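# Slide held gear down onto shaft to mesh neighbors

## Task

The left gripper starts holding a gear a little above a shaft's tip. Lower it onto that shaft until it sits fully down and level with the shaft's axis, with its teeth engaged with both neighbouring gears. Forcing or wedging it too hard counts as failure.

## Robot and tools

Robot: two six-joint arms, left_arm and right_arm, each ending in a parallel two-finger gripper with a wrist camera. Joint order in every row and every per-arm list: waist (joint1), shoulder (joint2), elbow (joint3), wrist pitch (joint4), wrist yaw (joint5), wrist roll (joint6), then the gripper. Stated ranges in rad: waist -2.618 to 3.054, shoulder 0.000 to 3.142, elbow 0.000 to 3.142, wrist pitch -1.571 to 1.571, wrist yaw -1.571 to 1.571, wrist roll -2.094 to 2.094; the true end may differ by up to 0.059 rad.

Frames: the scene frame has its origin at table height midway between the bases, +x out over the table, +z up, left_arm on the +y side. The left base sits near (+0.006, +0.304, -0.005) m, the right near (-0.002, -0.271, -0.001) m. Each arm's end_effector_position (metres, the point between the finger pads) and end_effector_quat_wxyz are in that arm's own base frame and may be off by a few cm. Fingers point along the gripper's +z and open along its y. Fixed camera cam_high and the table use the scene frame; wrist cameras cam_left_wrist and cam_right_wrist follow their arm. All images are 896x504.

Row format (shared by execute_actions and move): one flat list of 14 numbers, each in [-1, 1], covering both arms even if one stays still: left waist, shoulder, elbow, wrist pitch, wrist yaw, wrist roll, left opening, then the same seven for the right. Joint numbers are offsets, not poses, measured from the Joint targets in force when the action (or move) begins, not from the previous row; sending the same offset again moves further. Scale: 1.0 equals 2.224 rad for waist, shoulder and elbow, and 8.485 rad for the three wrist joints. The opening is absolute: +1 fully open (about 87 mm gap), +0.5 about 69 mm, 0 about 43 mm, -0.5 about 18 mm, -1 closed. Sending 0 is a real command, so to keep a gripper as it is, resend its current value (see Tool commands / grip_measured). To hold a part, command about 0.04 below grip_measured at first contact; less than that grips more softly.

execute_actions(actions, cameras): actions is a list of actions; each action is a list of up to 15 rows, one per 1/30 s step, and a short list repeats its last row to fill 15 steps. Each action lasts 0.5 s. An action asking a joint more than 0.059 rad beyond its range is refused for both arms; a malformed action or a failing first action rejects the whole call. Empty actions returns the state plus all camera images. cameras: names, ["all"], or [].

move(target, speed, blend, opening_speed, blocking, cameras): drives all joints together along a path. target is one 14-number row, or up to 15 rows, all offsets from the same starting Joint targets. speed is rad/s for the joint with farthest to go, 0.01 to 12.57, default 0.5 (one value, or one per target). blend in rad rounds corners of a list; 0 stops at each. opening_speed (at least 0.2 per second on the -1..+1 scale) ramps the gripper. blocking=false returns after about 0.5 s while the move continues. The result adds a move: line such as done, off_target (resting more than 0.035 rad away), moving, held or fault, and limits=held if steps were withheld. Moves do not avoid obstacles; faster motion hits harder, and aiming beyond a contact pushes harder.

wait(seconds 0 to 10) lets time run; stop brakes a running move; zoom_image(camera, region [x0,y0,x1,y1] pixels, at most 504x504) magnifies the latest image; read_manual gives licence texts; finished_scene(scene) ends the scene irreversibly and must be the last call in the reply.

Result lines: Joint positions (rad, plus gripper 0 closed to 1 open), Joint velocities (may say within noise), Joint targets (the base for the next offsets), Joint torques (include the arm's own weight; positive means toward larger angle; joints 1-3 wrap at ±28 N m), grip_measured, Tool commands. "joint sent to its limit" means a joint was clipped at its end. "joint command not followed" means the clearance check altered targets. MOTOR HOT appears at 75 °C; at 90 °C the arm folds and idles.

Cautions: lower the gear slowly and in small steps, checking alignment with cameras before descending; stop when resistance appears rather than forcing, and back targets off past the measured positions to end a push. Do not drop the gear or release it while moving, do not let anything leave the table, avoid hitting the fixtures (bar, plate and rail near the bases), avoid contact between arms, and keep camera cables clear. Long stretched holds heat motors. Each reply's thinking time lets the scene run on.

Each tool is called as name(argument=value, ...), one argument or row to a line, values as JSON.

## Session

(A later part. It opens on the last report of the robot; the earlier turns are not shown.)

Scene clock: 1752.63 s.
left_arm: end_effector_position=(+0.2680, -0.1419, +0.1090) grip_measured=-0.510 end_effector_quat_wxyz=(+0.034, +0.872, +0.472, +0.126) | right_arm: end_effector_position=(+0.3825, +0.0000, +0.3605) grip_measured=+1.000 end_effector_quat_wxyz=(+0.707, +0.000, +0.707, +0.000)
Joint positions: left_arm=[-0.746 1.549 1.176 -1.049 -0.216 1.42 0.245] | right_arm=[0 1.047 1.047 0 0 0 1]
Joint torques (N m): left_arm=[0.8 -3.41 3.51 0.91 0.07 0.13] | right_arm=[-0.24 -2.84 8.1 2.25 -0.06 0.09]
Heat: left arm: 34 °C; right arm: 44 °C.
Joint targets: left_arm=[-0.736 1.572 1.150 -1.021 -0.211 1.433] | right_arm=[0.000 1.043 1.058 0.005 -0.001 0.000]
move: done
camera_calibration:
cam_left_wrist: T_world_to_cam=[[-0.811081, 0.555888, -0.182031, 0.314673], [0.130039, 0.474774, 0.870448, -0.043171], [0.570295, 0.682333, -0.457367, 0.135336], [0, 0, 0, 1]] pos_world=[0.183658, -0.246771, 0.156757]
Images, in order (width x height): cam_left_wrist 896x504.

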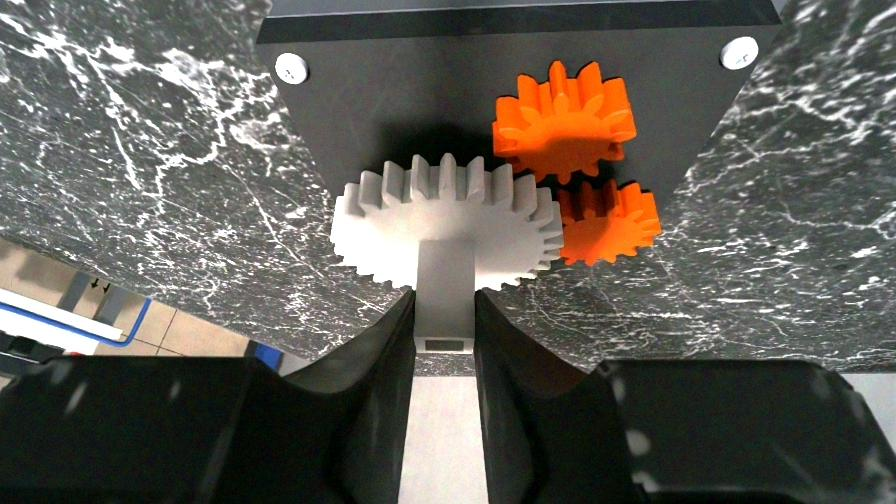

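move(
  target=[
    [0,0.001,-0.003,0.001,0,0,-1,0,0,0,0,0,0,1],
    [0,0.001,-0.003,0.001,0,-0.0066,-1,0,0,0,0,0,0,1],
  ],
  speed=0.04,
  cameras=["cam_left_wrist"],
)

zoom_image(
  camera="cam_left_wrist",
  region=[530, 180, 620, 275],
)

zoom_image(
  camera="cam_left_wrist",
  region=[490, 145, 550, 195],
)

Scene clock: 1762.10 s.
left_arm: end_effector_position=(+0.2681, -0.1418, +0.1088) grip_measured=-0.510 end_effector_quat_wxyz=(+0.036, +0.868, +0.478, +0.127) | right_arm: end_effector_position=(+0.3825, +0.0000, +0.3605) grip_measured=+1.000 end_effector_quat_wxyz=(+0.707, +0.000, +0.707, +0.000)
Joint positions: left_arm=[-0.746 1.549 1.175 -1.045 -0.217 1.404 0.245] | right_arm=[0 1.047 1.047 0 0 0 1]
Joint torques (N m): left_arm=[0.8 -3.23 3.07 0.96 0.1 -0.32] | right_arm=[-0.24 -2.84 8.1 2.25 -0.07 0.09]
Heat: left arm: 33 °C; right arm: 44 °C.
Joint targets: left_arm=[-0.736 1.574 1.144 -1.013 -0.211 1.377] | right_arm=[0.000 1.043 1.058 0.005 -0.001 0.000]
move: done
camera_calibration:
cam_left_wrist: T_world_to_cam=[[-0.818607, 0.542806, -0.187737, 0.31541], [0.11947, 0.480639, 0.868742, -0.0391712], [0.561792, 0.688729, -0.458303, 0.138358], [0, 0, 0, 1]] pos_world=[0.185148, -0.24767, 0.156654]
Images, in order (width x height): cam_left_wrist 896x504.

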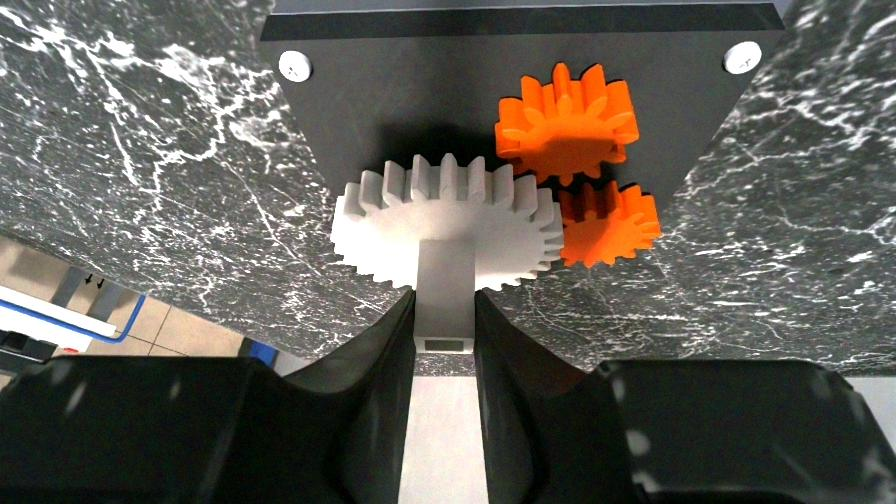

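Scaled by 5.305 from the camera's 896x504 image, which has a finer 1280x720 frame.

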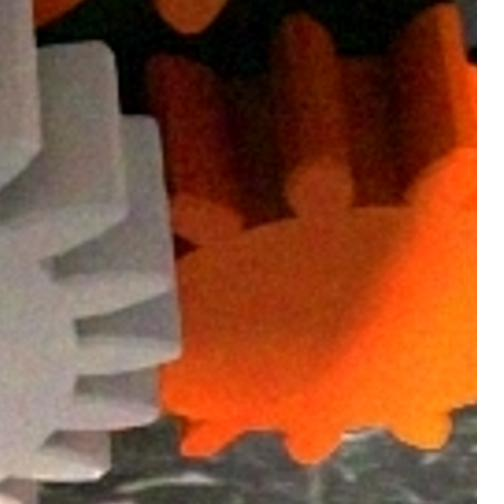

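Scaled by 8.400 from the camera's 896x504 image, which has a finer 1280x720 frame.

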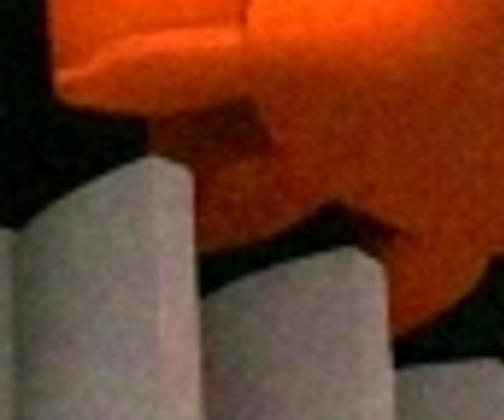

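move(
  target=[
    [0,0.0005,0,0,0,-0.0015,-1,0,0,0,0,0,0,1],
    [0,0.001,-0.0005,0,0,-0.003,-1,0,0,0,0,0,0,1],
  ],
  speed=0.03,
)

move(
  target=[
    [0,0.0005,0,0,0,-0.0015,-1,0,0,0,0,0,0,1],
    [0,0.001,-0.0005,0,0,-0.003,-1,0,0,0,0,0,0,1],
  ],
  speed=0.03,
  cameras=["cam_left_wrist"],
)

zoom_image(
  camera="cam_left_wrist",
  region=[530, 180, 620, 275],
)

zoom_image(
  camera="cam_left_wrist",
  region=[490, 145, 550, 195],
)

Scene clock: 1770.97 s.
left_arm: end_effector_position=(+0.2678, -0.1416, +0.1088) grip_measured=-0.510 end_effector_quat_wxyz=(+0.038, +0.863, +0.488, +0.127) | right_arm: end_effector_position=(+0.3825, +0.0000, +0.3605) grip_measured=+1.000 end_effector_quat_wxyz=(+0.707, +0.000, +0.707, +0.000)
Joint positions: left_arm=[-0.746 1.549 1.175 -1.043 -0.218 1.383 0.245] | right_arm=[0 1.047 1.047 0 0 0 1]
Joint torques (N m): left_arm=[0.91 -2.96 2.92 0.94 0.12 -0.36] | right_arm=[-0.24 -2.84 8.09 2.25 -0.06 0.09]
Heat: left arm: 33 °C; right arm: 44 °C.
Joint targets: left_arm=[-0.736 1.576 1.143 -1.013 -0.211 1.351] | right_arm=[0.000 1.043 1.058 0.005 -0.001 0.000]
move: done

Scene clock: 1772.37 s.
left_arm: end_effector_position=(+0.2676, -0.1414, +0.1088) grip_measured=-0.510 end_effector_quat_wxyz=(+0.041, +0.857, +0.497, +0.127) | right_arm: end_effector_position=(+0.3825, +0.0000, +0.3605) grip_measured=+1.000 end_effector_quat_wxyz=(+0.707, +0.000, +0.707, +0.000)
Joint positions: left_arm=[-0.746 1.549 1.175 -1.041 -0.219 1.361 0.245] | right_arm=[0 1.047 1.047 0 0 0 1]
Joint torques (N m): left_arm=[0.83 -2.84 2.88 0.94 0.12 -0.38] | right_arm=[-0.24 -2.84 8.1 2.25 -0.07 0.09]
Heat: left arm: 33 °C; right arm: 44 °C.
Joint targets: left_arm=[-0.736 1.578 1.142 -1.013 -0.211 1.326] | right_arm=[0.000 1.043 1.058 0.005 -0.001 0.000]
move: off_target (left_arm); left_arm: the wrist roll is farthest, 0.036 rad from its target
camera_calibration:
cam_left_wrist: T_world_to_cam=[[-0.839138, 0.505551, -0.200663, 0.316451], [0.0926427, 0.496374, 0.863152, -0.0292583], [0.535971, 0.705713, -0.463362, 0.148235], [0, 0, 0, 1]] pos_world=[0.188807, -0.25007, 0.157441]
Images, in order (width x height): cam_left_wrist 896x504.

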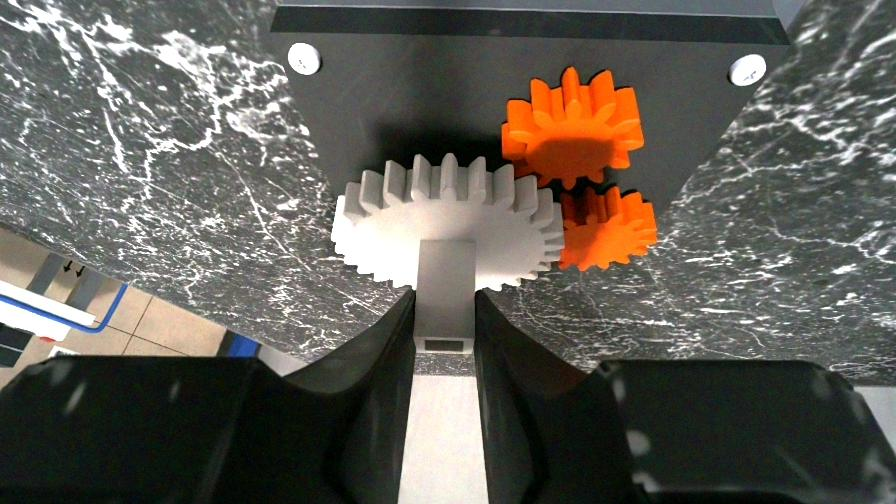

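Scaled by 5.305 from the camera's 896x504 image, which has a finer 1280x720 frame.

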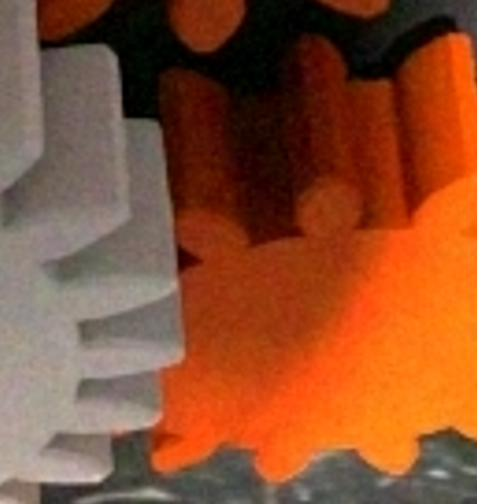

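Scaled by 8.400 from the camera's 896x504 image, which has a finer 1280x720 frame.

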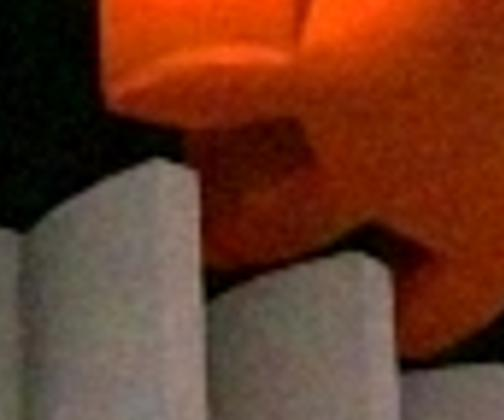

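move(
  target=[
    [0,-0.008,0.013,-0.003,0,0,-1,0,0,0,0,0,0,1],
    [-0.0162,-0.008,0.013,-0.003,-0.0072,0.001,-1,0,0,0,0,0,0,1],
    [-0.0162,-0.002,0.002,0,-0.0072,0.001,-1,0,0,0,0,0,0,1],
  ],
  speed=0.06,
  cameras=["cam_left_wrist"],
)

zoom_image(
  camera="cam_left_wrist",
  region=[480, 60, 670, 280],
)

Scene clock: 1795.07 s.
left_arm: end_effector_position=(+0.2673, -0.1422, +0.1105) grip_measured=-0.510 end_effector_quat_wxyz=(+0.036, +0.857, +0.492, +0.146) | right_arm: end_effector_position=(+0.3825, +0.0000, +0.3605) grip_measured=+1.000 end_effector_quat_wxyz=(+0.707, +0.000, +0.707, +0.000)
Joint positions: left_arm=[-0.772 1.549 1.169 -1.036 -0.262 1.347 0.245] | right_arm=[0 1.047 1.047 0 0 0 1]
Joint torques (N m): left_arm=[-0.16 -3.23 3.78 0.89 -0.11 -0.18] | right_arm=[-0.25 -2.84 8.1 2.25 -0.07 0.1]
Heat: left arm: 32 °C; right arm: 44 °C.
Joint targets: left_arm=[-0.772 1.574 1.146 -1.013 -0.272 1.335] | right_arm=[0.000 1.043 1.058 0.005 -0.001 0.000]
move: done
camera_calibration:
cam_left_wrist: T_world_to_cam=[[-0.830317, 0.51617, -0.210101, 0.317179], [0.0707264, 0.471557, 0.878995, -0.0297267], [0.552785, 0.714985, -0.428048, 0.142627], [0, 0, 0, 1]] pos_world=[0.186619, -0.251676, 0.15382]
Images, in order (width x height): cam_left_wrist 896x504.

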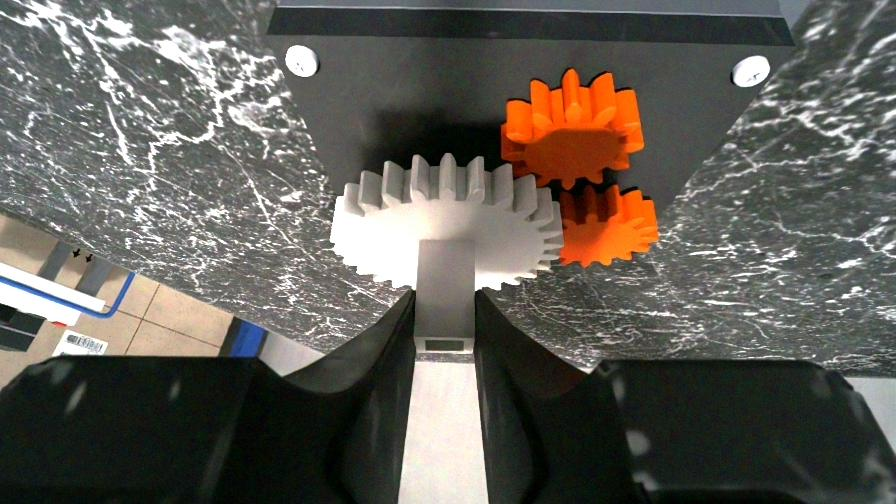

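Scaled by 2.291 from the camera's 896x504 image, which has a finer 1280x720 frame.

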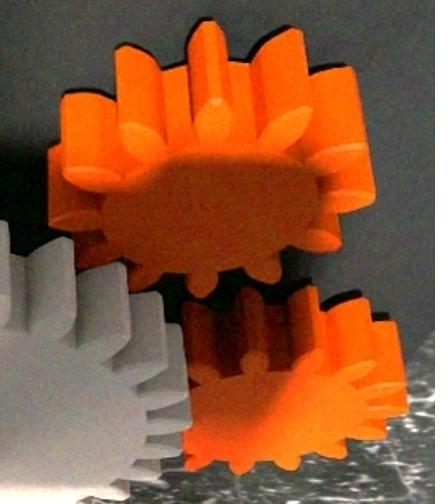

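move(
  target=[
    [0.0162,-0.018,0.032,-0.0069,0.0072,0,-1,0,0,0,0,0,0,1],
    [0.0162,-0.018,0.032,-0.0069,0.0072,-0.0071,-1,0,0,0,0,0,0,1],
    [0.0162,0,0.002,-0.0005,0.0072,-0.0071,-1,0,0,0,0,0,0,1],
    [0.0162,0,0.001,0,0.0072,0.0042,-1,0,0,0,0,0,0,1],
  ],
  speed=0.08,
  cameras=["cam_left_wrist"],
)

zoom_image(
  camera="cam_left_wrist",
  region=[530, 180, 620, 275],
)

Scene clock: 1824.53 s.
left_arm: end_effector_position=(+0.2681, -0.1416, +0.1096) grip_measured=-0.510 end_effector_quat_wxyz=(+0.042, +0.856, +0.499, +0.128) | right_arm: end_effector_position=(+0.3825, +0.0000, +0.3605) grip_measured=+1.000 end_effector_quat_wxyz=(+0.707, +0.000, +0.707, +0.000)
Joint positions: left_arm=[-0.746 1.549 1.178 -1.041 -0.22 1.356 0.245] | right_arm=[0 1.047 1.047 0 0 0 1]
Joint torques (N m): left_arm=[0.84 -3.11 3.26 0.93 0.16 0.1] | right_arm=[-0.24 -2.84 8.1 2.25 -0.07 0.09]
Heat: left arm: 32 °C; right arm: 44 °C.
Joint targets: left_arm=[-0.736 1.574 1.148 -1.013 -0.211 1.370] | right_arm=[0.000 1.043 1.058 0.005 -0.001 0.000]
move: done
camera_calibration:
cam_left_wrist: T_world_to_cam=[[-0.841001, 0.500954, -0.20436, 0.317326], [0.0875241, 0.498718, 0.862334, -0.0280863], [0.533907, 0.707337, -0.463268, 0.149313], [0, 0, 0, 1]] pos_world=[0.18961, -0.250573, 0.15824]
Images, in order (width x height): cam_left_wrist 896x504.

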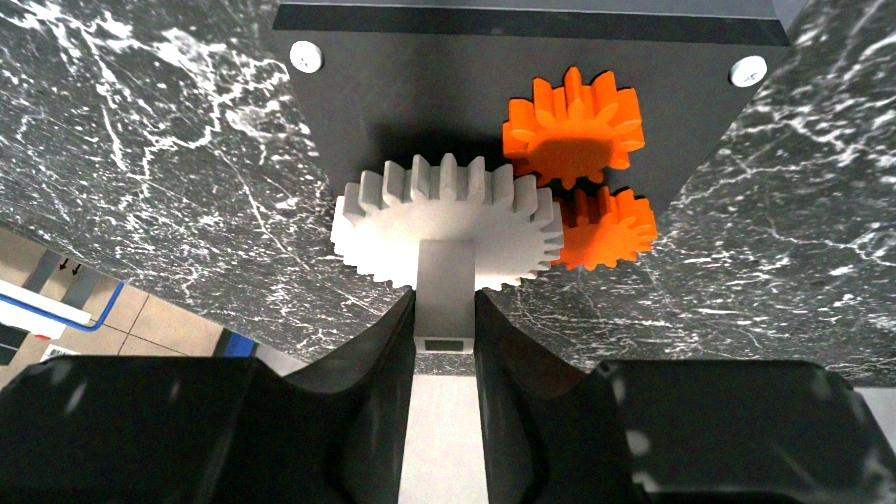

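Scaled by 5.305 from the camera's 896x504 image, which has a finer 1280x720 frame.

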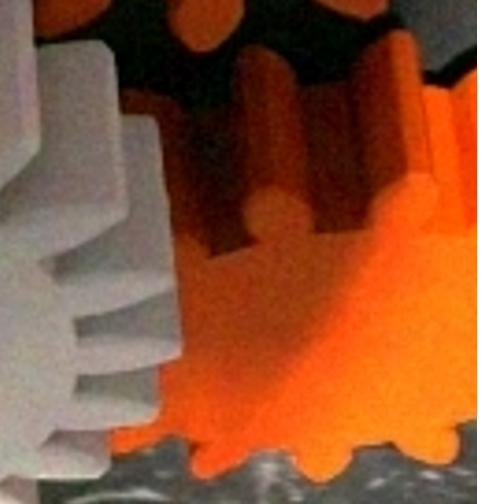

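move(
  target=[
    [0,-0.018,0.031,-0.0069,0,0,-1,0,0,0,0,0,0,1],
    [0,-0.018,0.031,-0.0069,0,-0.0095,-1,0,0,0,0,0,0,1],
    [0,0,0.0,-0.0003,0,-0.0095,-1,0,0,0,0,0,0,1],
    [0,0,0.0,0,0,-0.0007,-1,0,0,0,0,0,0,1],
  ],
  speed=0.08,
)

move(
  target=[
    [0,0.001,-0.002,0,0,0.0006,-1,0,0,0,0,0,0,1],
  ],
  speed=0.03,
  cameras=["cam_left_wrist"],
)

zoom_image(
  camera="cam_left_wrist",
  region=[530, 180, 620, 275],
)

zoom_image(
  camera="cam_left_wrist",
  region=[490, 145, 550, 195],
)

Scene clock: 1838.97 s.
left_arm: end_effector_position=(+0.2681, -0.1416, +0.1097) grip_measured=-0.510 end_effector_quat_wxyz=(+0.043, +0.855, +0.501, +0.129) | right_arm: end_effector_position=(+0.3825, +0.0000, +0.3605) grip_measured=+1.000 end_effector_quat_wxyz=(+0.707, +0.000, +0.707, +0.000)
Joint positions: left_arm=[-0.746 1.549 1.178 -1.04 -0.221 1.352 0.245] | right_arm=[0 1.047 1.047 0 0 0 1]
Joint torques (N m): left_arm=[0.87 -3.21 3.07 0.94 0.15 0.12] | right_arm=[-0.24 -2.84 8.09 2.25 -0.06 0.1]
Heat: left arm: 32 °C; right arm: 44 °C.
Joint targets: left_arm=[-0.736 1.574 1.148 -1.013 -0.211 1.364] | right_arm=[0.000 1.043 1.058 0.005 -0.001 0.000]
move: done

Scene clock: 1839.67 s.
left_arm: end_effector_position=(+0.2682, -0.1415, +0.1094) grip_measured=-0.510 end_effector_quat_wxyz=(+0.042, +0.856, +0.499, +0.129) | right_arm: end_effector_position=(+0.3825, +0.0000, +0.3605) grip_measured=+1.000 end_effector_quat_wxyz=(+0.707, +0.000, +0.707, +0.000)
Joint positions: left_arm=[-0.746 1.549 1.177 -1.04 -0.221 1.358 0.245] | right_arm=[0 1.047 1.047 0 0 0 1]
Joint torques (N m): left_arm=[0.79 -2.91 2.99 0.93 0.16 0.11] | right_arm=[-0.24 -2.84 8.1 2.25 -0.07 0.09]
Heat: left arm: 32 °C; right arm: 44 °C.
Joint targets: left_arm=[-0.736 1.576 1.144 -1.013 -0.211 1.369] | right_arm=[0.000 1.043 1.058 0.005 -0.001 0.000]
move: done
camera_calibration:
cam_left_wrist: T_world_to_cam=[[-0.840101, 0.502697, -0.203777, 0.317256], [0.0883471, 0.497465, 0.862973, -0.0284926], [0.535186, 0.706982, -0.462333, 0.148605], [0, 0, 0, 1]] pos_world=[0.189513, -0.25037, 0.157943]
Images, in order (width x height): cam_left_wrist 896x504.

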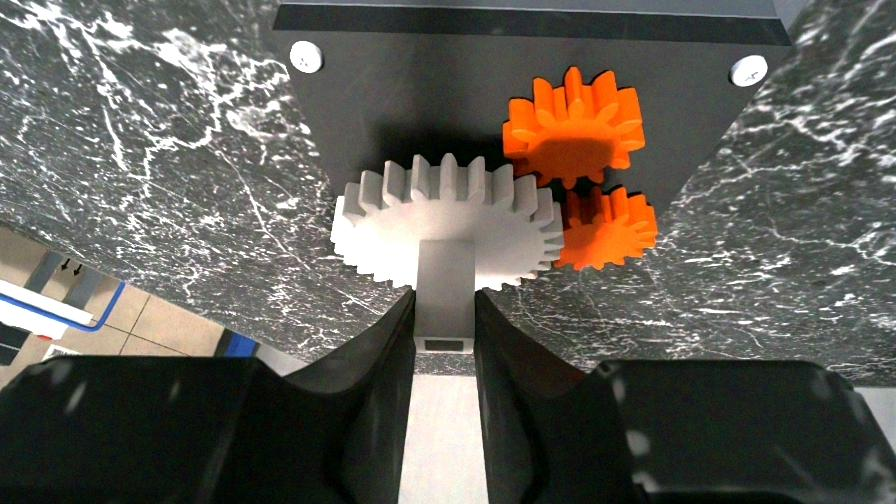

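Scaled by 5.305 from the camera's 896x504 image, which has a finer 1280x720 frame.

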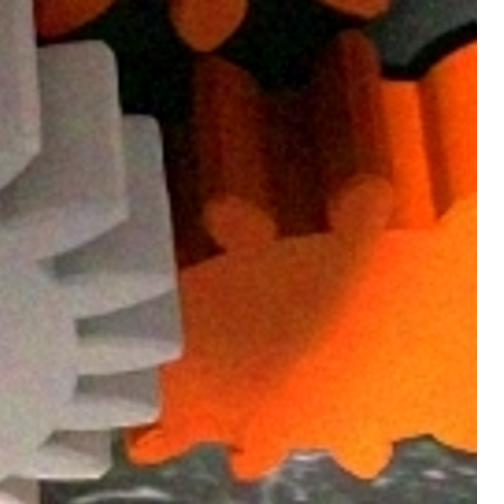

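Scaled by 8.400 from the camera's 896x504 image, which has a finer 1280x720 frame.

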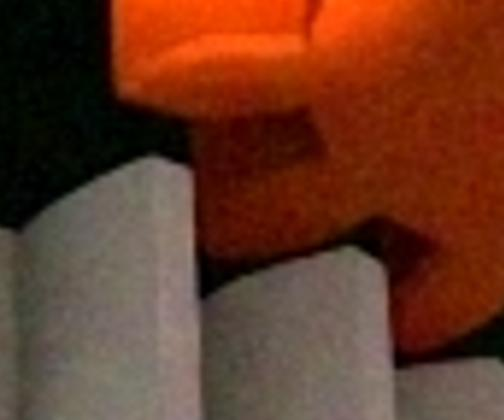

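move(
  target=[
    [0,-0.019,0.032,-0.0069,0,0,-1,0,0,0,0,0,0,1],
    [0,-0.019,0.032,-0.0069,0,-0.0060,-1,0,0,0,0,0,0,1],
    [0,-0.001,0.001,-0.0003,0,-0.0060,-1,0,0,0,0,0,0,1],
    [0,-0.001,0.001,0,0,-0.001,-1,0,0,0,0,0,0,1],
  ],
  speed=0.08,
)

move(
  target=[
    [0,0.002,-0.003,0,0,0.0006,-1,0,0,0,0,0,0,1],
  ],
  speed=0.03,
  cameras=["cam_left_wrist"],
)

zoom_image(
  camera="cam_left_wrist",
  region=[530, 180, 620, 275],
)

zoom_image(
  camera="cam_left_wrist",
  region=[490, 145, 550, 195],
)

Scene clock: 1863.70 s.
left_arm: end_effector_position=(+0.2676, -0.1414, +0.1095) grip_measured=-0.510 end_effector_quat_wxyz=(+0.042, +0.854, +0.502, +0.127) | right_arm: end_effector_position=(+0.3825, +0.0000, +0.3605) grip_measured=+1.000 end_effector_quat_wxyz=(+0.707, +0.000, +0.707, +0.000)
Joint positions: left_arm=[-0.746 1.549 1.178 -1.042 -0.219 1.351 0.245] | right_arm=[0 1.047 1.047 0 0 0 1]
Joint torques (N m): left_arm=[0.8 -3.11 3.1 0.95 0.12 0.09] | right_arm=[-0.25 -2.84 8.1 2.25 -0.07 0.09]
Heat: left arm: 32 °C; right arm: 44 °C.
Joint targets: left_arm=[-0.736 1.574 1.146 -1.013 -0.211 1.361] | right_arm=[0.000 1.043 1.058 0.005 -0.001 0.000]
move: done

Scene clock: 1864.40 s.
left_arm: end_effector_position=(+0.2676, -0.1414, +0.1091) grip_measured=-0.510 end_effector_quat_wxyz=(+0.041, +0.856, +0.499, +0.127) | right_arm: end_effector_position=(+0.3825, +0.0000, +0.3605) grip_measured=+1.000 end_effector_quat_wxyz=(+0.707, +0.000, +0.707, +0.000)
Joint positions: left_arm=[-0.746 1.549 1.177 -1.042 -0.219 1.358 0.245] | right_arm=[0 1.047 1.047 0 0 0 1]
Joint torques (N m): left_arm=[0.83 -2.8 2.63 0.95 0.13 0.04] | right_arm=[-0.24 -2.84 8.1 2.25 -0.07 0.09]
Heat: left arm: 32 °C; right arm: 44 °C.
Joint targets: left_arm=[-0.736 1.578 1.139 -1.013 -0.211 1.366] | right_arm=[0.000 1.043 1.058 0.005 -0.001 0.000]
move: off_target (left_arm); left_arm: the elbow is farthest, 0.037 rad from its target
camera_calibration:
cam_left_wrist: T_world_to_cam=[[-0.840691, 0.502633, -0.201492, 0.316609], [0.0908828, 0.497774, 0.862532, -0.0288071], [0.533835, 0.70681, -0.464155, 0.149083], [0, 0, 0, 1]] pos_world=[0.189202, -0.250172, 0.157839]
Images, in order (width x height): cam_left_wrist 896x504.

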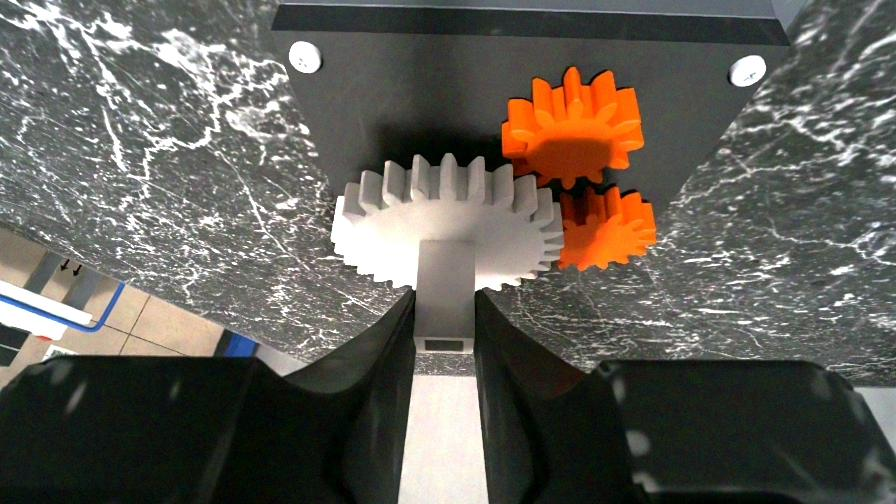

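Scaled by 5.305 from the camera's 896x504 image, which has a finer 1280x720 frame.

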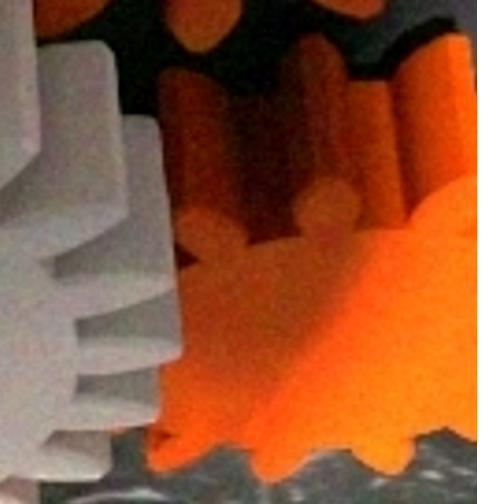

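Scaled by 8.400 from the camera's 896x504 image, which has a finer 1280x720 frame.

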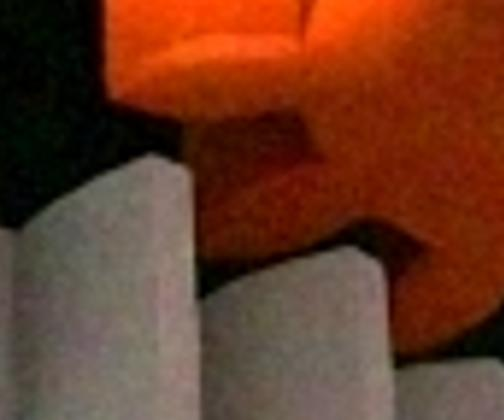

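move(
  target=[
    [0,-0.021,0.035,-0.0069,0,0,-1,0,0,0,0,0,0,1],
    [0,-0.021,0.035,-0.0069,0,-0.0110,-1,0,0,0,0,0,0,1],
    [0,-0.003,0.004,-0.0003,0,-0.0110,-1,0,0,0,0,0,0,1],
    [0,-0.003,0.004,0,0,0.0003,-1,0,0,0,0,0,0,1],
  ],
  speed=0.12,
)

move(
  target=[
    [0,-0.018,0.031,-0.0069,0,0,-1,0,0,0,0,0,0,1],
    [0,-0.018,0.031,-0.0069,0,-0.0095,-1,0,0,0,0,0,0,1],
    [0,0,0,-0.0003,0,-0.0095,-1,0,0,0,0,0,0,1],
    [0,0,0,0,0,-0.0005,-1,0,0,0,0,0,0,1],
  ],
  speed=0.12,
  cameras=["cam_left_wrist"],
)

zoom_image(
  camera="cam_left_wrist",
  region=[530, 180, 620, 275],
)

Scene clock: 1880.43 s.
left_arm: end_effector_position=(+0.2682, -0.1415, +0.1096) grip_measured=-0.510 end_effector_quat_wxyz=(+0.042, +0.855, +0.500, +0.128) | right_arm: end_effector_position=(+0.3825, +0.0000, +0.3605) grip_measured=+1.000 end_effector_quat_wxyz=(+0.707, +0.000, +0.707, +0.000)
Joint positions: left_arm=[-0.746 1.549 1.178 -1.04 -0.22 1.355 0.245] | right_arm=[0 1.047 1.047 0 0 0 1]
Joint torques (N m): left_arm=[0.75 -3.34 3.28 0.96 0.14 0.1] | right_arm=[-0.24 -2.84 8.1 2.25 -0.07 0.1]
Heat: left arm: 32 °C; right arm: 44 °C.
Joint targets: left_arm=[-0.736 1.572 1.148 -1.013 -0.211 1.368] | right_arm=[0.000 1.043 1.058 0.005 -0.001 0.000]
move: done

Scene clock: 1884.37 s.
left_arm: end_effector_position=(+0.2681, -0.1414, +0.1097) grip_measured=-0.510 end_effector_quat_wxyz=(+0.043, +0.854, +0.502, +0.128) | right_arm: end_effector_position=(+0.3825, +0.0000, +0.3605) grip_measured=+1.000 end_effector_quat_wxyz=(+0.707, +0.000, +0.707, +0.000)
Joint positions: left_arm=[-0.746 1.549 1.178 -1.041 -0.221 1.351 0.245] | right_arm=[0 1.047 1.047 0 0 0 1]
Joint torques (N m): left_arm=[0.87 -3.41 3.25 0.94 0.14 0.09] | right_arm=[-0.25 -2.84 8.09 2.25 -0.06 0.09]
Heat: left arm: 32 °C; right arm: 44 °C.
Joint targets: left_arm=[-0.736 1.572 1.148 -1.013 -0.211 1.364] | right_arm=[0.000 1.043 1.058 0.005 -0.001 0.000]
move: done
camera_calibration:
cam_left_wrist: T_world_to_cam=[[-0.843461, 0.496247, -0.205699, 0.317396], [0.0841887, 0.500298, 0.861751, -0.0270514], [0.530552, 0.709536, -0.46376, 0.150379], [0, 0, 0, 1]] pos_world=[0.190204, -0.250672, 0.158339]
Images, in order (width x height): cam_left_wrist 896x504.

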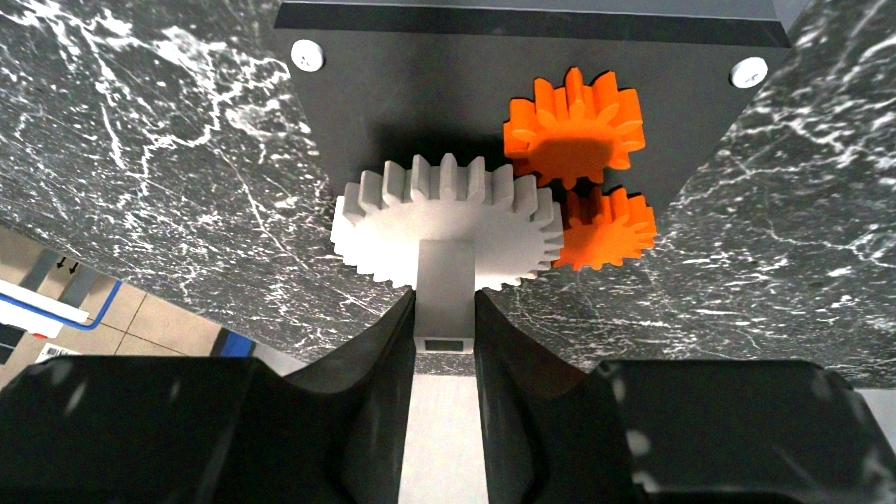

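Scaled by 5.305 from the camera's 896x504 image, which has a finer 1280x720 frame.

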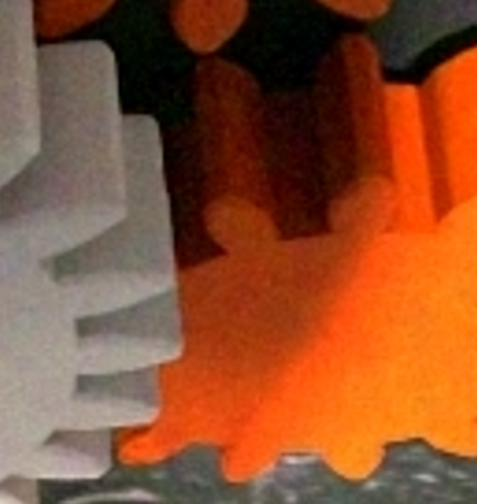

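move(
  target=[
    [0,-0.0171,0.031,-0.007,0,0,-1,0,0,0,0,0,0,1],
    [0,-0.0171,0.031,-0.007,0,-0.0093,-1,0,0,0,0,0,0,1],
    [0,0.0027,-0.004,0,0,-0.0093,-1,0,0,0,0,0,0,1],
    [0,0.0027,-0.004,0,0,0.0052,-1,0,0,0,0,0,0,1],
  ],
  speed=[0.15,0.15,0.1,0.06],
)

Scene clock: 1902.37 s.
left_arm: end_effector_position=(+0.2694, -0.1401, +0.1067) grip_measured=-0.510 end_effector_quat_wxyz=(+0.036, +0.864, +0.484, +0.133) | right_arm: end_effector_position=(+0.3825, +0.0000, +0.3605) grip_measured=+1.000 end_effector_quat_wxyz=(+0.707, +0.000, +0.707, +0.000)
Joint positions: left_arm=[-0.746 1.549 1.162 -1.029 -0.23 1.393 0.245] | right_arm=[0 1.047 1.047 0 0 0 1]
Joint torques (N m): left_arm=[0.79 -2.92 3.67 0.82 0.27 0.13] | right_arm=[-0.24 -2.84 8.1 2.25 -0.07 0.09]
Heat: left arm: 32 °C; right arm: 44 °C.
Joint targets: left_arm=[-0.736 1.578 1.139 -1.013 -0.211 1.408] | right_arm=[0.000 1.043 1.058 0.005 -0.001 0.000]
move: done

execute_actions(
  actions=[],
  cameras=["cam_left_wrist"],
)

zoom_image(
  camera="cam_left_wrist",
  region=[320, 60, 670, 310],
)

zoom_image(
  camera="cam_left_wrist",
  region=[490, 145, 550, 195],
)

zoom_image(
  camera="cam_left_wrist",
  region=[530, 180, 620, 275],
)

Scene clock: 1909.33 s.
left_arm: end_effector_position=(+0.2694, -0.1401, +0.1067) grip_measured=-0.510 end_effector_quat_wxyz=(+0.036, +0.865, +0.483, +0.133) | right_arm: end_effector_position=(+0.3825, +0.0000, +0.3605) grip_measured=+1.000 end_effector_quat_wxyz=(+0.707, +0.000, +0.707, +0.000)
Joint positions: left_arm=[-0.746 1.549 1.162 -1.029 -0.23 1.394 0.245] | right_arm=[0 1.047 1.047 0 0 0 1]
Joint velocities: within noise
Joint torques (N m): left_arm=[0.79 -2.91 3.77 0.81 0.25 0.12] | right_arm=[-0.24 -2.84 8.1 2.25 -0.07 0.1]
Heat: left arm: 32 °C; right arm: 44 °C.
Joint targets: left_arm=[-0.736 1.578 1.139 -1.013 -0.211 1.408] | right_arm=[0.000 1.043 1.058 0.005 -0.001 0.000]
Tool commands: left_gripper/opening=-1.0 right_gripper/opening=+1.0
camera_calibration:
cam_left_wrist: T_world_to_cam=[[-0.822879, 0.533539, -0.195465, 0.315853], [0.102988, 0.478343, 0.872113, -0.0345091], [0.558805, 0.697513, -0.448567, 0.136525], [0, 0, 0, 1]] pos_world=[0.187172, -0.247241, 0.153075]
Images, in order (width x height): cam_left_wrist 896x504.

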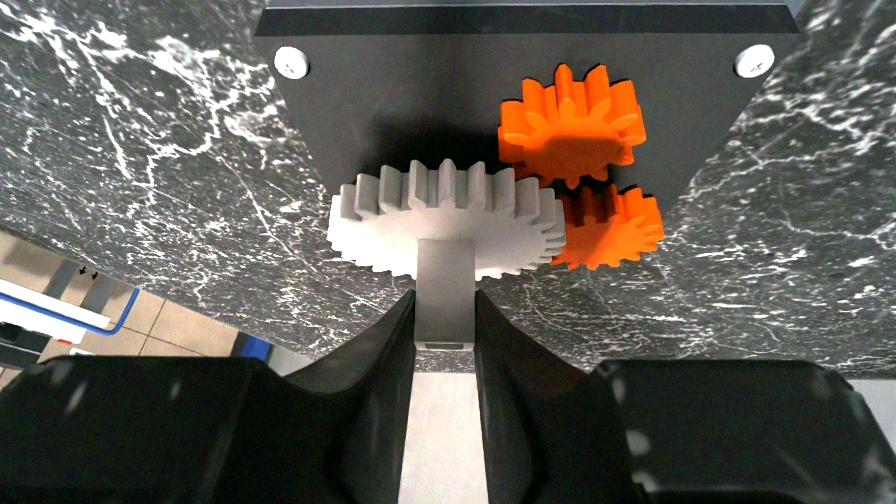

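Scaled by 1.440 from the camera's 896x504 image, which has a finer 1280x720 frame.

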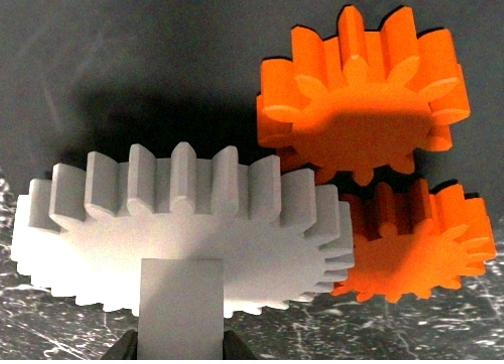

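Scaled by 8.400 from the camera's 896x504 image, which has a finer 1280x720 frame.

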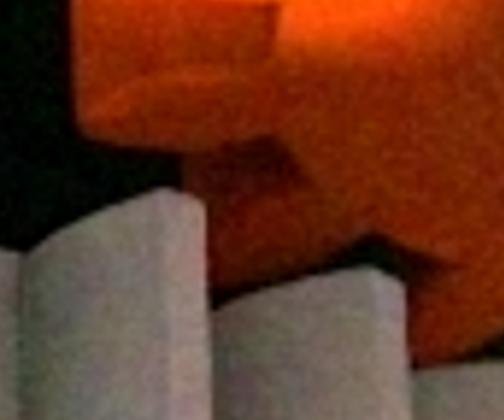

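Scaled by 5.305 from the camera's 896x504 image, which has a finer 1280x720 frame.

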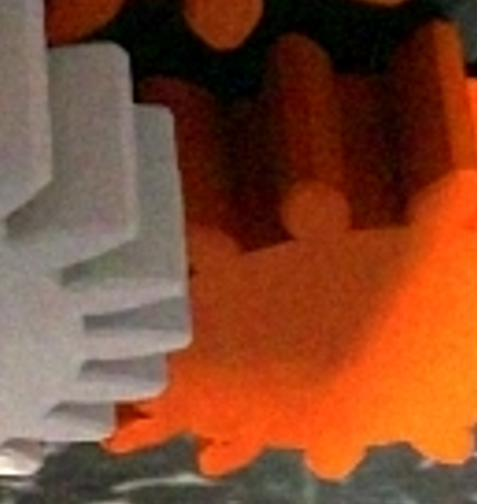

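move(
  target=[-0.008,-0.001,0.001,0,-0.0085,0,-1,0,0,0,0,0,0,1],
  speed=0.08,
)

Scene clock: 1935.77 s.
left_arm: end_effector_position=(+0.2711, -0.1409, +0.1022) grip_measured=-0.510 end_effector_quat_wxyz=(+0.033, +0.865, +0.481, +0.138) | right_arm: end_effector_position=(+0.3825, +0.0000, +0.3605) grip_measured=+1.000 end_effector_quat_wxyz=(+0.707, +0.000, +0.707, +0.000)
Joint positions: left_arm=[-0.751 1.562 1.153 -1.012 -0.242 1.395 0.245] | right_arm=[0 1.047 1.047 0 0 0 1]
Joint torques (N m): left_arm=[-0.43 -4.03 4.63 0.65 -0.45 0.11] | right_arm=[-0.24 -2.84 8.1 2.25 -0.07 0.09]
Heat: left arm: 32 °C; right arm: 44 °C.
Joint targets: left_arm=[-0.754 1.575 1.142 -1.013 -0.283 1.408] | right_arm=[0.000 1.043 1.058 0.005 -0.001 0.000]
move: off_target (left_arm); left_arm: the wrist yaw is farthest, 0.041 rad from its target

wait(
  seconds=0.1,
  cameras=["cam_left_wrist"],
)

zoom_image(
  camera="cam_left_wrist",
  region=[320, 60, 670, 310],
)

zoom_image(
  camera="cam_left_wrist",
  region=[490, 145, 550, 195],
)

zoom_image(
  camera="cam_left_wrist",
  region=[530, 180, 620, 275],
)

Scene clock: 1942.13 s.
left_arm: end_effector_position=(+0.2711, -0.1409, +0.1022) grip_measured=-0.510 end_effector_quat_wxyz=(+0.033, +0.865, +0.481, +0.138) | right_arm: end_effector_position=(+0.3825, +0.0000, +0.3605) grip_measured=+1.000 end_effector_quat_wxyz=(+0.707, +0.000, +0.707, +0.000)
Joint positions: left_arm=[-0.751 1.562 1.153 -1.012 -0.242 1.395 0.245] | right_arm=[0 1.047 1.047 0 0 0 1]
Joint torques (N m): left_arm=[-0.43 -4.14 4.59 0.63 -0.49 0.11] | right_arm=[-0.24 -2.82 8.1 2.25 -0.07 0.09]
Heat: left arm: 32 °C; right arm: 44 °C.
Joint targets: left_arm=[-0.754 1.575 1.142 -1.013 -0.283 1.408] | right_arm=[0.000 1.043 1.058 0.005 -0.001 0.000]
Tool commands: left_gripper/opening=-1.0 right_gripper/opening=+1.0
wait: 0.10 s; at rest from the start
camera_calibration:
cam_left_wrist: T_world_to_cam=[[-0.819869, 0.539001, -0.193114, 0.316446], [0.100618, 0.467675, 0.878155, -0.0318586], [0.563641, 0.700541, -0.437666, 0.132094], [0, 0, 0, 1]] pos_world=[0.188196, -0.248203, 0.1469]
Images, in order (width x height): cam_left_wrist 896x504.

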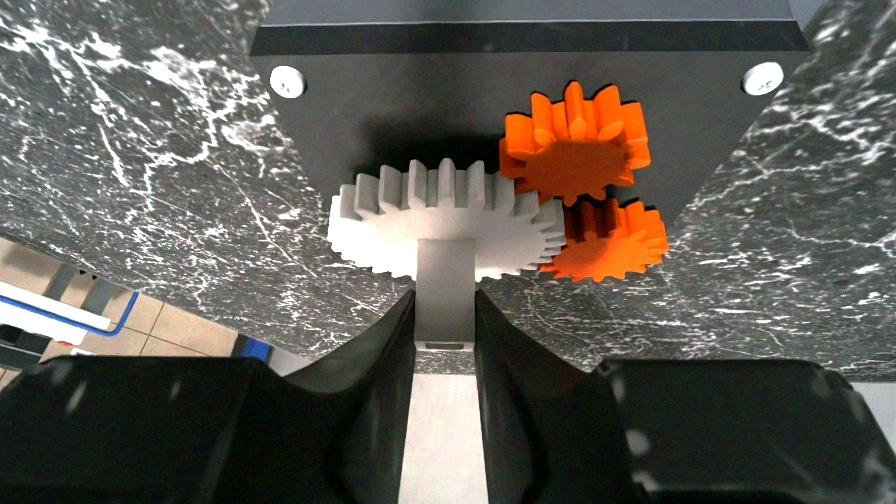

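Scaled by 1.440 from the camera's 896x504 image, which has a finer 1280x720 frame.

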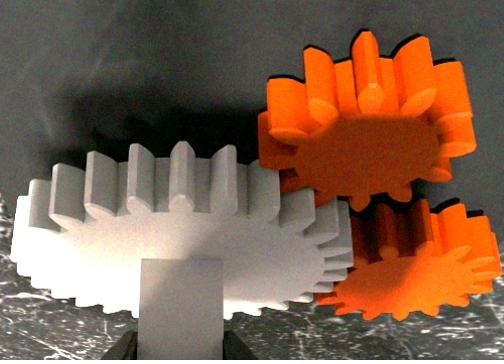

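Scaled by 8.400 from the camera's 896x504 image, which has a finer 1280x720 frame.

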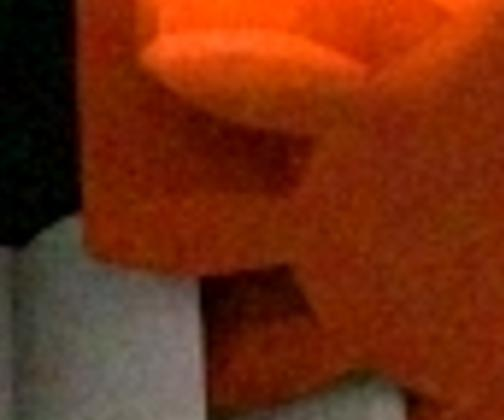

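Scaled by 5.305 from the camera's 896x504 image, which has a finer 1280x720 frame.

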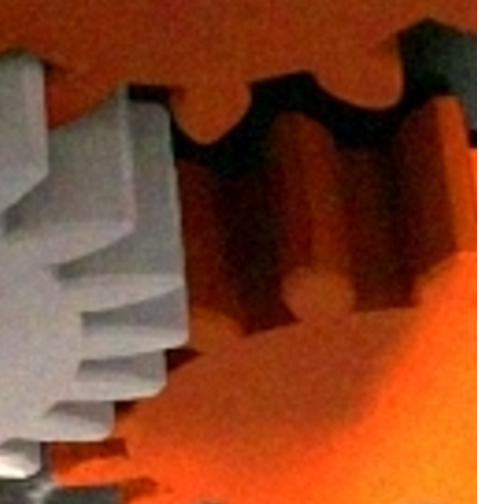

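move(
  target=[0.0002,0.0015,-0.0056,0.0019,0,0,-1,0,0,0,0,0,0,1],
  speed=0.05,
)

move(
  target=[0.0002,0.0015,-0.0056,0.0019,0,0,-1,0,0,0,0,0,0,1],
  speed=0.05,
  cameras=["cam_left_wrist"],
)

zoom_image(
  camera="cam_left_wrist",
  region=[320, 60, 670, 310],
)

Scene clock: 1947.70 s.
left_arm: end_effector_position=(+0.2711, -0.1411, +0.0999) grip_measured=-0.510 end_effector_quat_wxyz=(+0.033, +0.866, +0.480, +0.140) | right_arm: end_effector_position=(+0.3825, +0.0000, +0.3605) grip_measured=+1.000 end_effector_quat_wxyz=(+0.707, +0.000, +0.707, +0.000)
Joint positions: left_arm=[-0.753 1.562 1.143 -0.999 -0.246 1.395 0.245] | right_arm=[0 1.047 1.047 0 0 0 1]
Joint torques (N m): left_arm=[-0.2 -3.9 4.51 0.66 -0.43 0.13] | right_arm=[-0.24 -2.84 8.1 2.25 -0.07 0.09]
Heat: left arm: 32 °C; right arm: 44 °C.
Joint targets: left_arm=[-0.754 1.579 1.129 -0.997 -0.284 1.408] | right_arm=[0.000 1.043 1.058 0.005 -0.001 0.000]
move: off_target (left_arm); left_arm: the wrist yaw is farthest, 0.037 rad from its target

Scene clock: 1948.40 s.
left_arm: end_effector_position=(+0.2710, -0.1411, +0.0991) grip_measured=-0.510 end_effector_quat_wxyz=(+0.033, +0.866, +0.478, +0.142) | right_arm: end_effector_position=(+0.3825, +0.0000, +0.3605) grip_measured=+1.000 end_effector_quat_wxyz=(+0.707, +0.000, +0.707, +0.000)
Joint positions: left_arm=[-0.756 1.562 1.138 -0.994 -0.251 1.395 0.245] | right_arm=[0 1.047 1.047 0 0 0 1]
Joint torques (N m): left_arm=[0.16 -3.55 3.82 0.79 -0.37 0.11] | right_arm=[-0.24 -2.84 8.1 2.25 -0.07 0.09]
Heat: left arm: 32 °C; right arm: 44 °C.
Joint targets: left_arm=[-0.753 1.582 1.116 -0.981 -0.284 1.408] | right_arm=[0.000 1.043 1.058 0.005 -0.001 0.000]
move: done
camera_calibration:
cam_left_wrist: T_world_to_cam=[[-0.816037, 0.543614, -0.196388, 0.31585], [0.0960551, 0.462592, 0.881352, -0.0288344], [0.569963, 0.700352, -0.429709, 0.128402], [0, 0, 0, 1]] pos_world=[0.187331, -0.248289, 0.142618]
Images, in order (width x height): cam_left_wrist 896x504.

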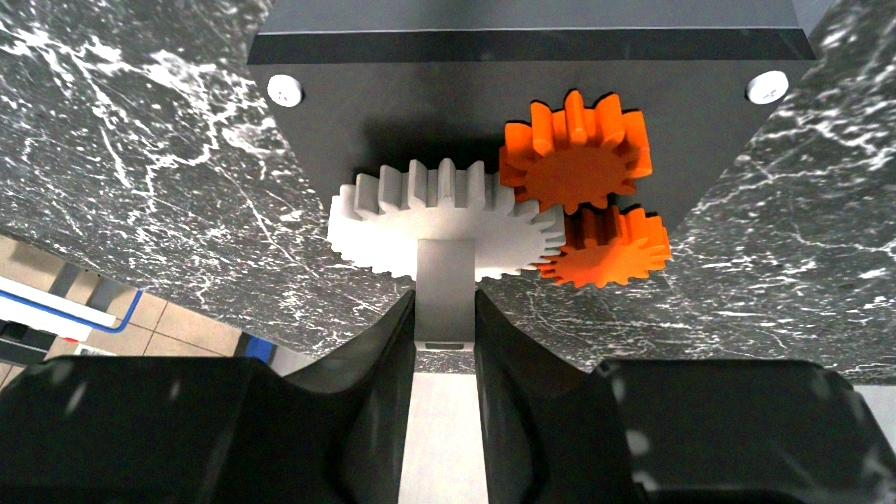

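Scaled by 1.440 from the camera's 896x504 image, which has a finer 1280x720 frame.

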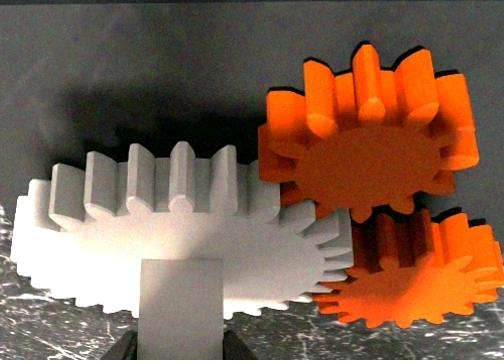

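move(
  target=[-0.004,0.001,-0.003,0.001,-0.003,0,-1,0,0,0,0,0,0,1],
  speed=0.05,
)

move(
  target=[-0.003,0.001,-0.003,0.001,-0.003,0,-1,0,0,0,0,0,0,1],
  speed=0.05,
  cameras=["cam_left_wrist","cam_high"],
)

zoom_image(
  camera="cam_left_wrist",
  region=[320, 60, 670, 310],
)

zoom_image(
  camera="cam_high",
  region=[460, 220, 560, 300],
)

Scene clock: 1955.43 s.
left_arm: end_effector_position=(+0.2709, -0.1412, +0.0990) grip_measured=-0.510 end_effector_quat_wxyz=(+0.030, +0.867, +0.474, +0.151) | right_arm: end_effector_position=(+0.3825, +0.0000, +0.3605) grip_measured=+1.000 end_effector_quat_wxyz=(+0.707, +0.000, +0.707, +0.000)
Joint positions: left_arm=[-0.767 1.562 1.131 -0.989 -0.27 1.395 0.245] | right_arm=[0 1.047 1.047 0 0 0 1]
Joint torques (N m): left_arm=[0.34 -3.44 3.88 0.82 -0.47 0.1] | right_arm=[-0.24 -2.82 8.1 2.25 -0.07 0.09]
Heat: left arm: 32 °C; right arm: 44 °C.
Joint targets: left_arm=[-0.762 1.584 1.110 -0.972 -0.309 1.408] | right_arm=[0.000 1.043 1.058 0.005 -0.001 0.000]
move: off_target (left_arm); left_arm: the wrist yaw is farthest, 0.040 rad from its target

Scene clock: 1956.20 s.
left_arm: end_effector_position=(+0.2709, -0.1413, +0.0990) grip_measured=-0.510 end_effector_quat_wxyz=(+0.027, +0.868, +0.470, +0.158) | right_arm: end_effector_position=(+0.3825, +0.0000, +0.3605) grip_measured=+1.000 end_effector_quat_wxyz=(+0.707, +0.000, +0.707, +0.000)
Joint positions: left_arm=[-0.776 1.562 1.125 -0.984 -0.286 1.395 0.245] | right_arm=[0 1.047 1.047 0 0 0 1]
Joint torques (N m): left_arm=[0.57 -3.28 3.75 0.82 -0.59 0.13] | right_arm=[-0.25 -2.84 8.1 2.25 -0.07 0.09]
Heat: left arm: 32 °C; right arm: 44 °C.
Joint targets: left_arm=[-0.769 1.587 1.103 -0.964 -0.335 1.408] | right_arm=[0.000 1.043 1.058 0.005 -0.001 0.000]
move: off_target (left_arm); left_arm: the wrist yaw is farthest, 0.048 rad from its target
camera_calibration:
cam_left_wrist: T_world_to_cam=[[-0.803612, 0.560713, -0.199522, 0.315236], [0.0829395, 0.437482, 0.895394, -0.0300251], [0.589346, 0.703001, -0.398071, 0.120613], [0, 0, 0, 1]] pos_world=[0.184735, -0.248413, 0.137793]
Images, in order (width x height): cam_high 896x504, cam_left_wrist 896x504.

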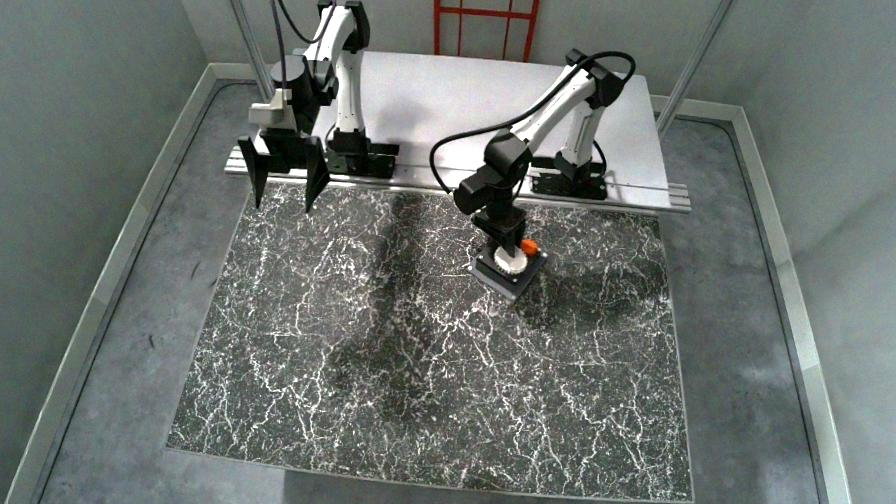

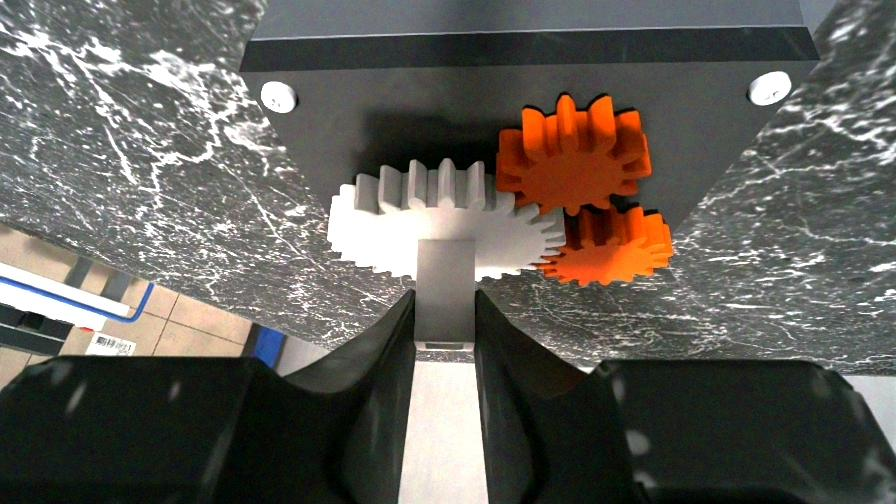

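Scaled by 1.440 from the camera's 896x504 image, which has a finer 1280x720 frame.

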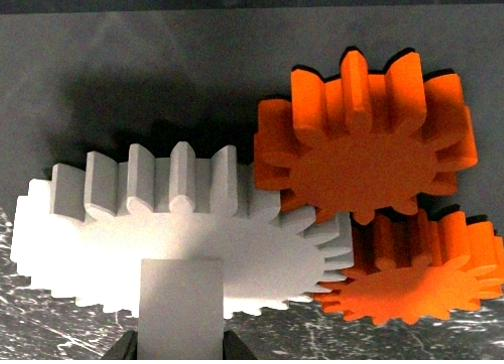

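Scaled by 5.040 from the camera's 896x504 image, which has a finer 1280x720 frame.

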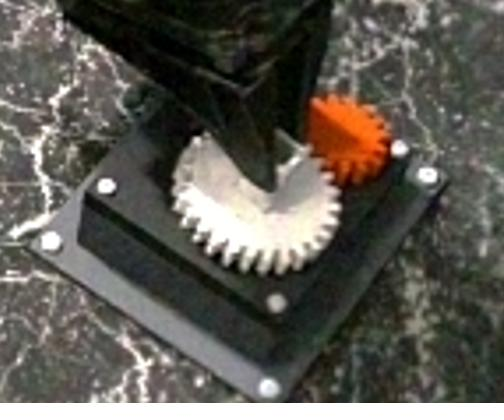

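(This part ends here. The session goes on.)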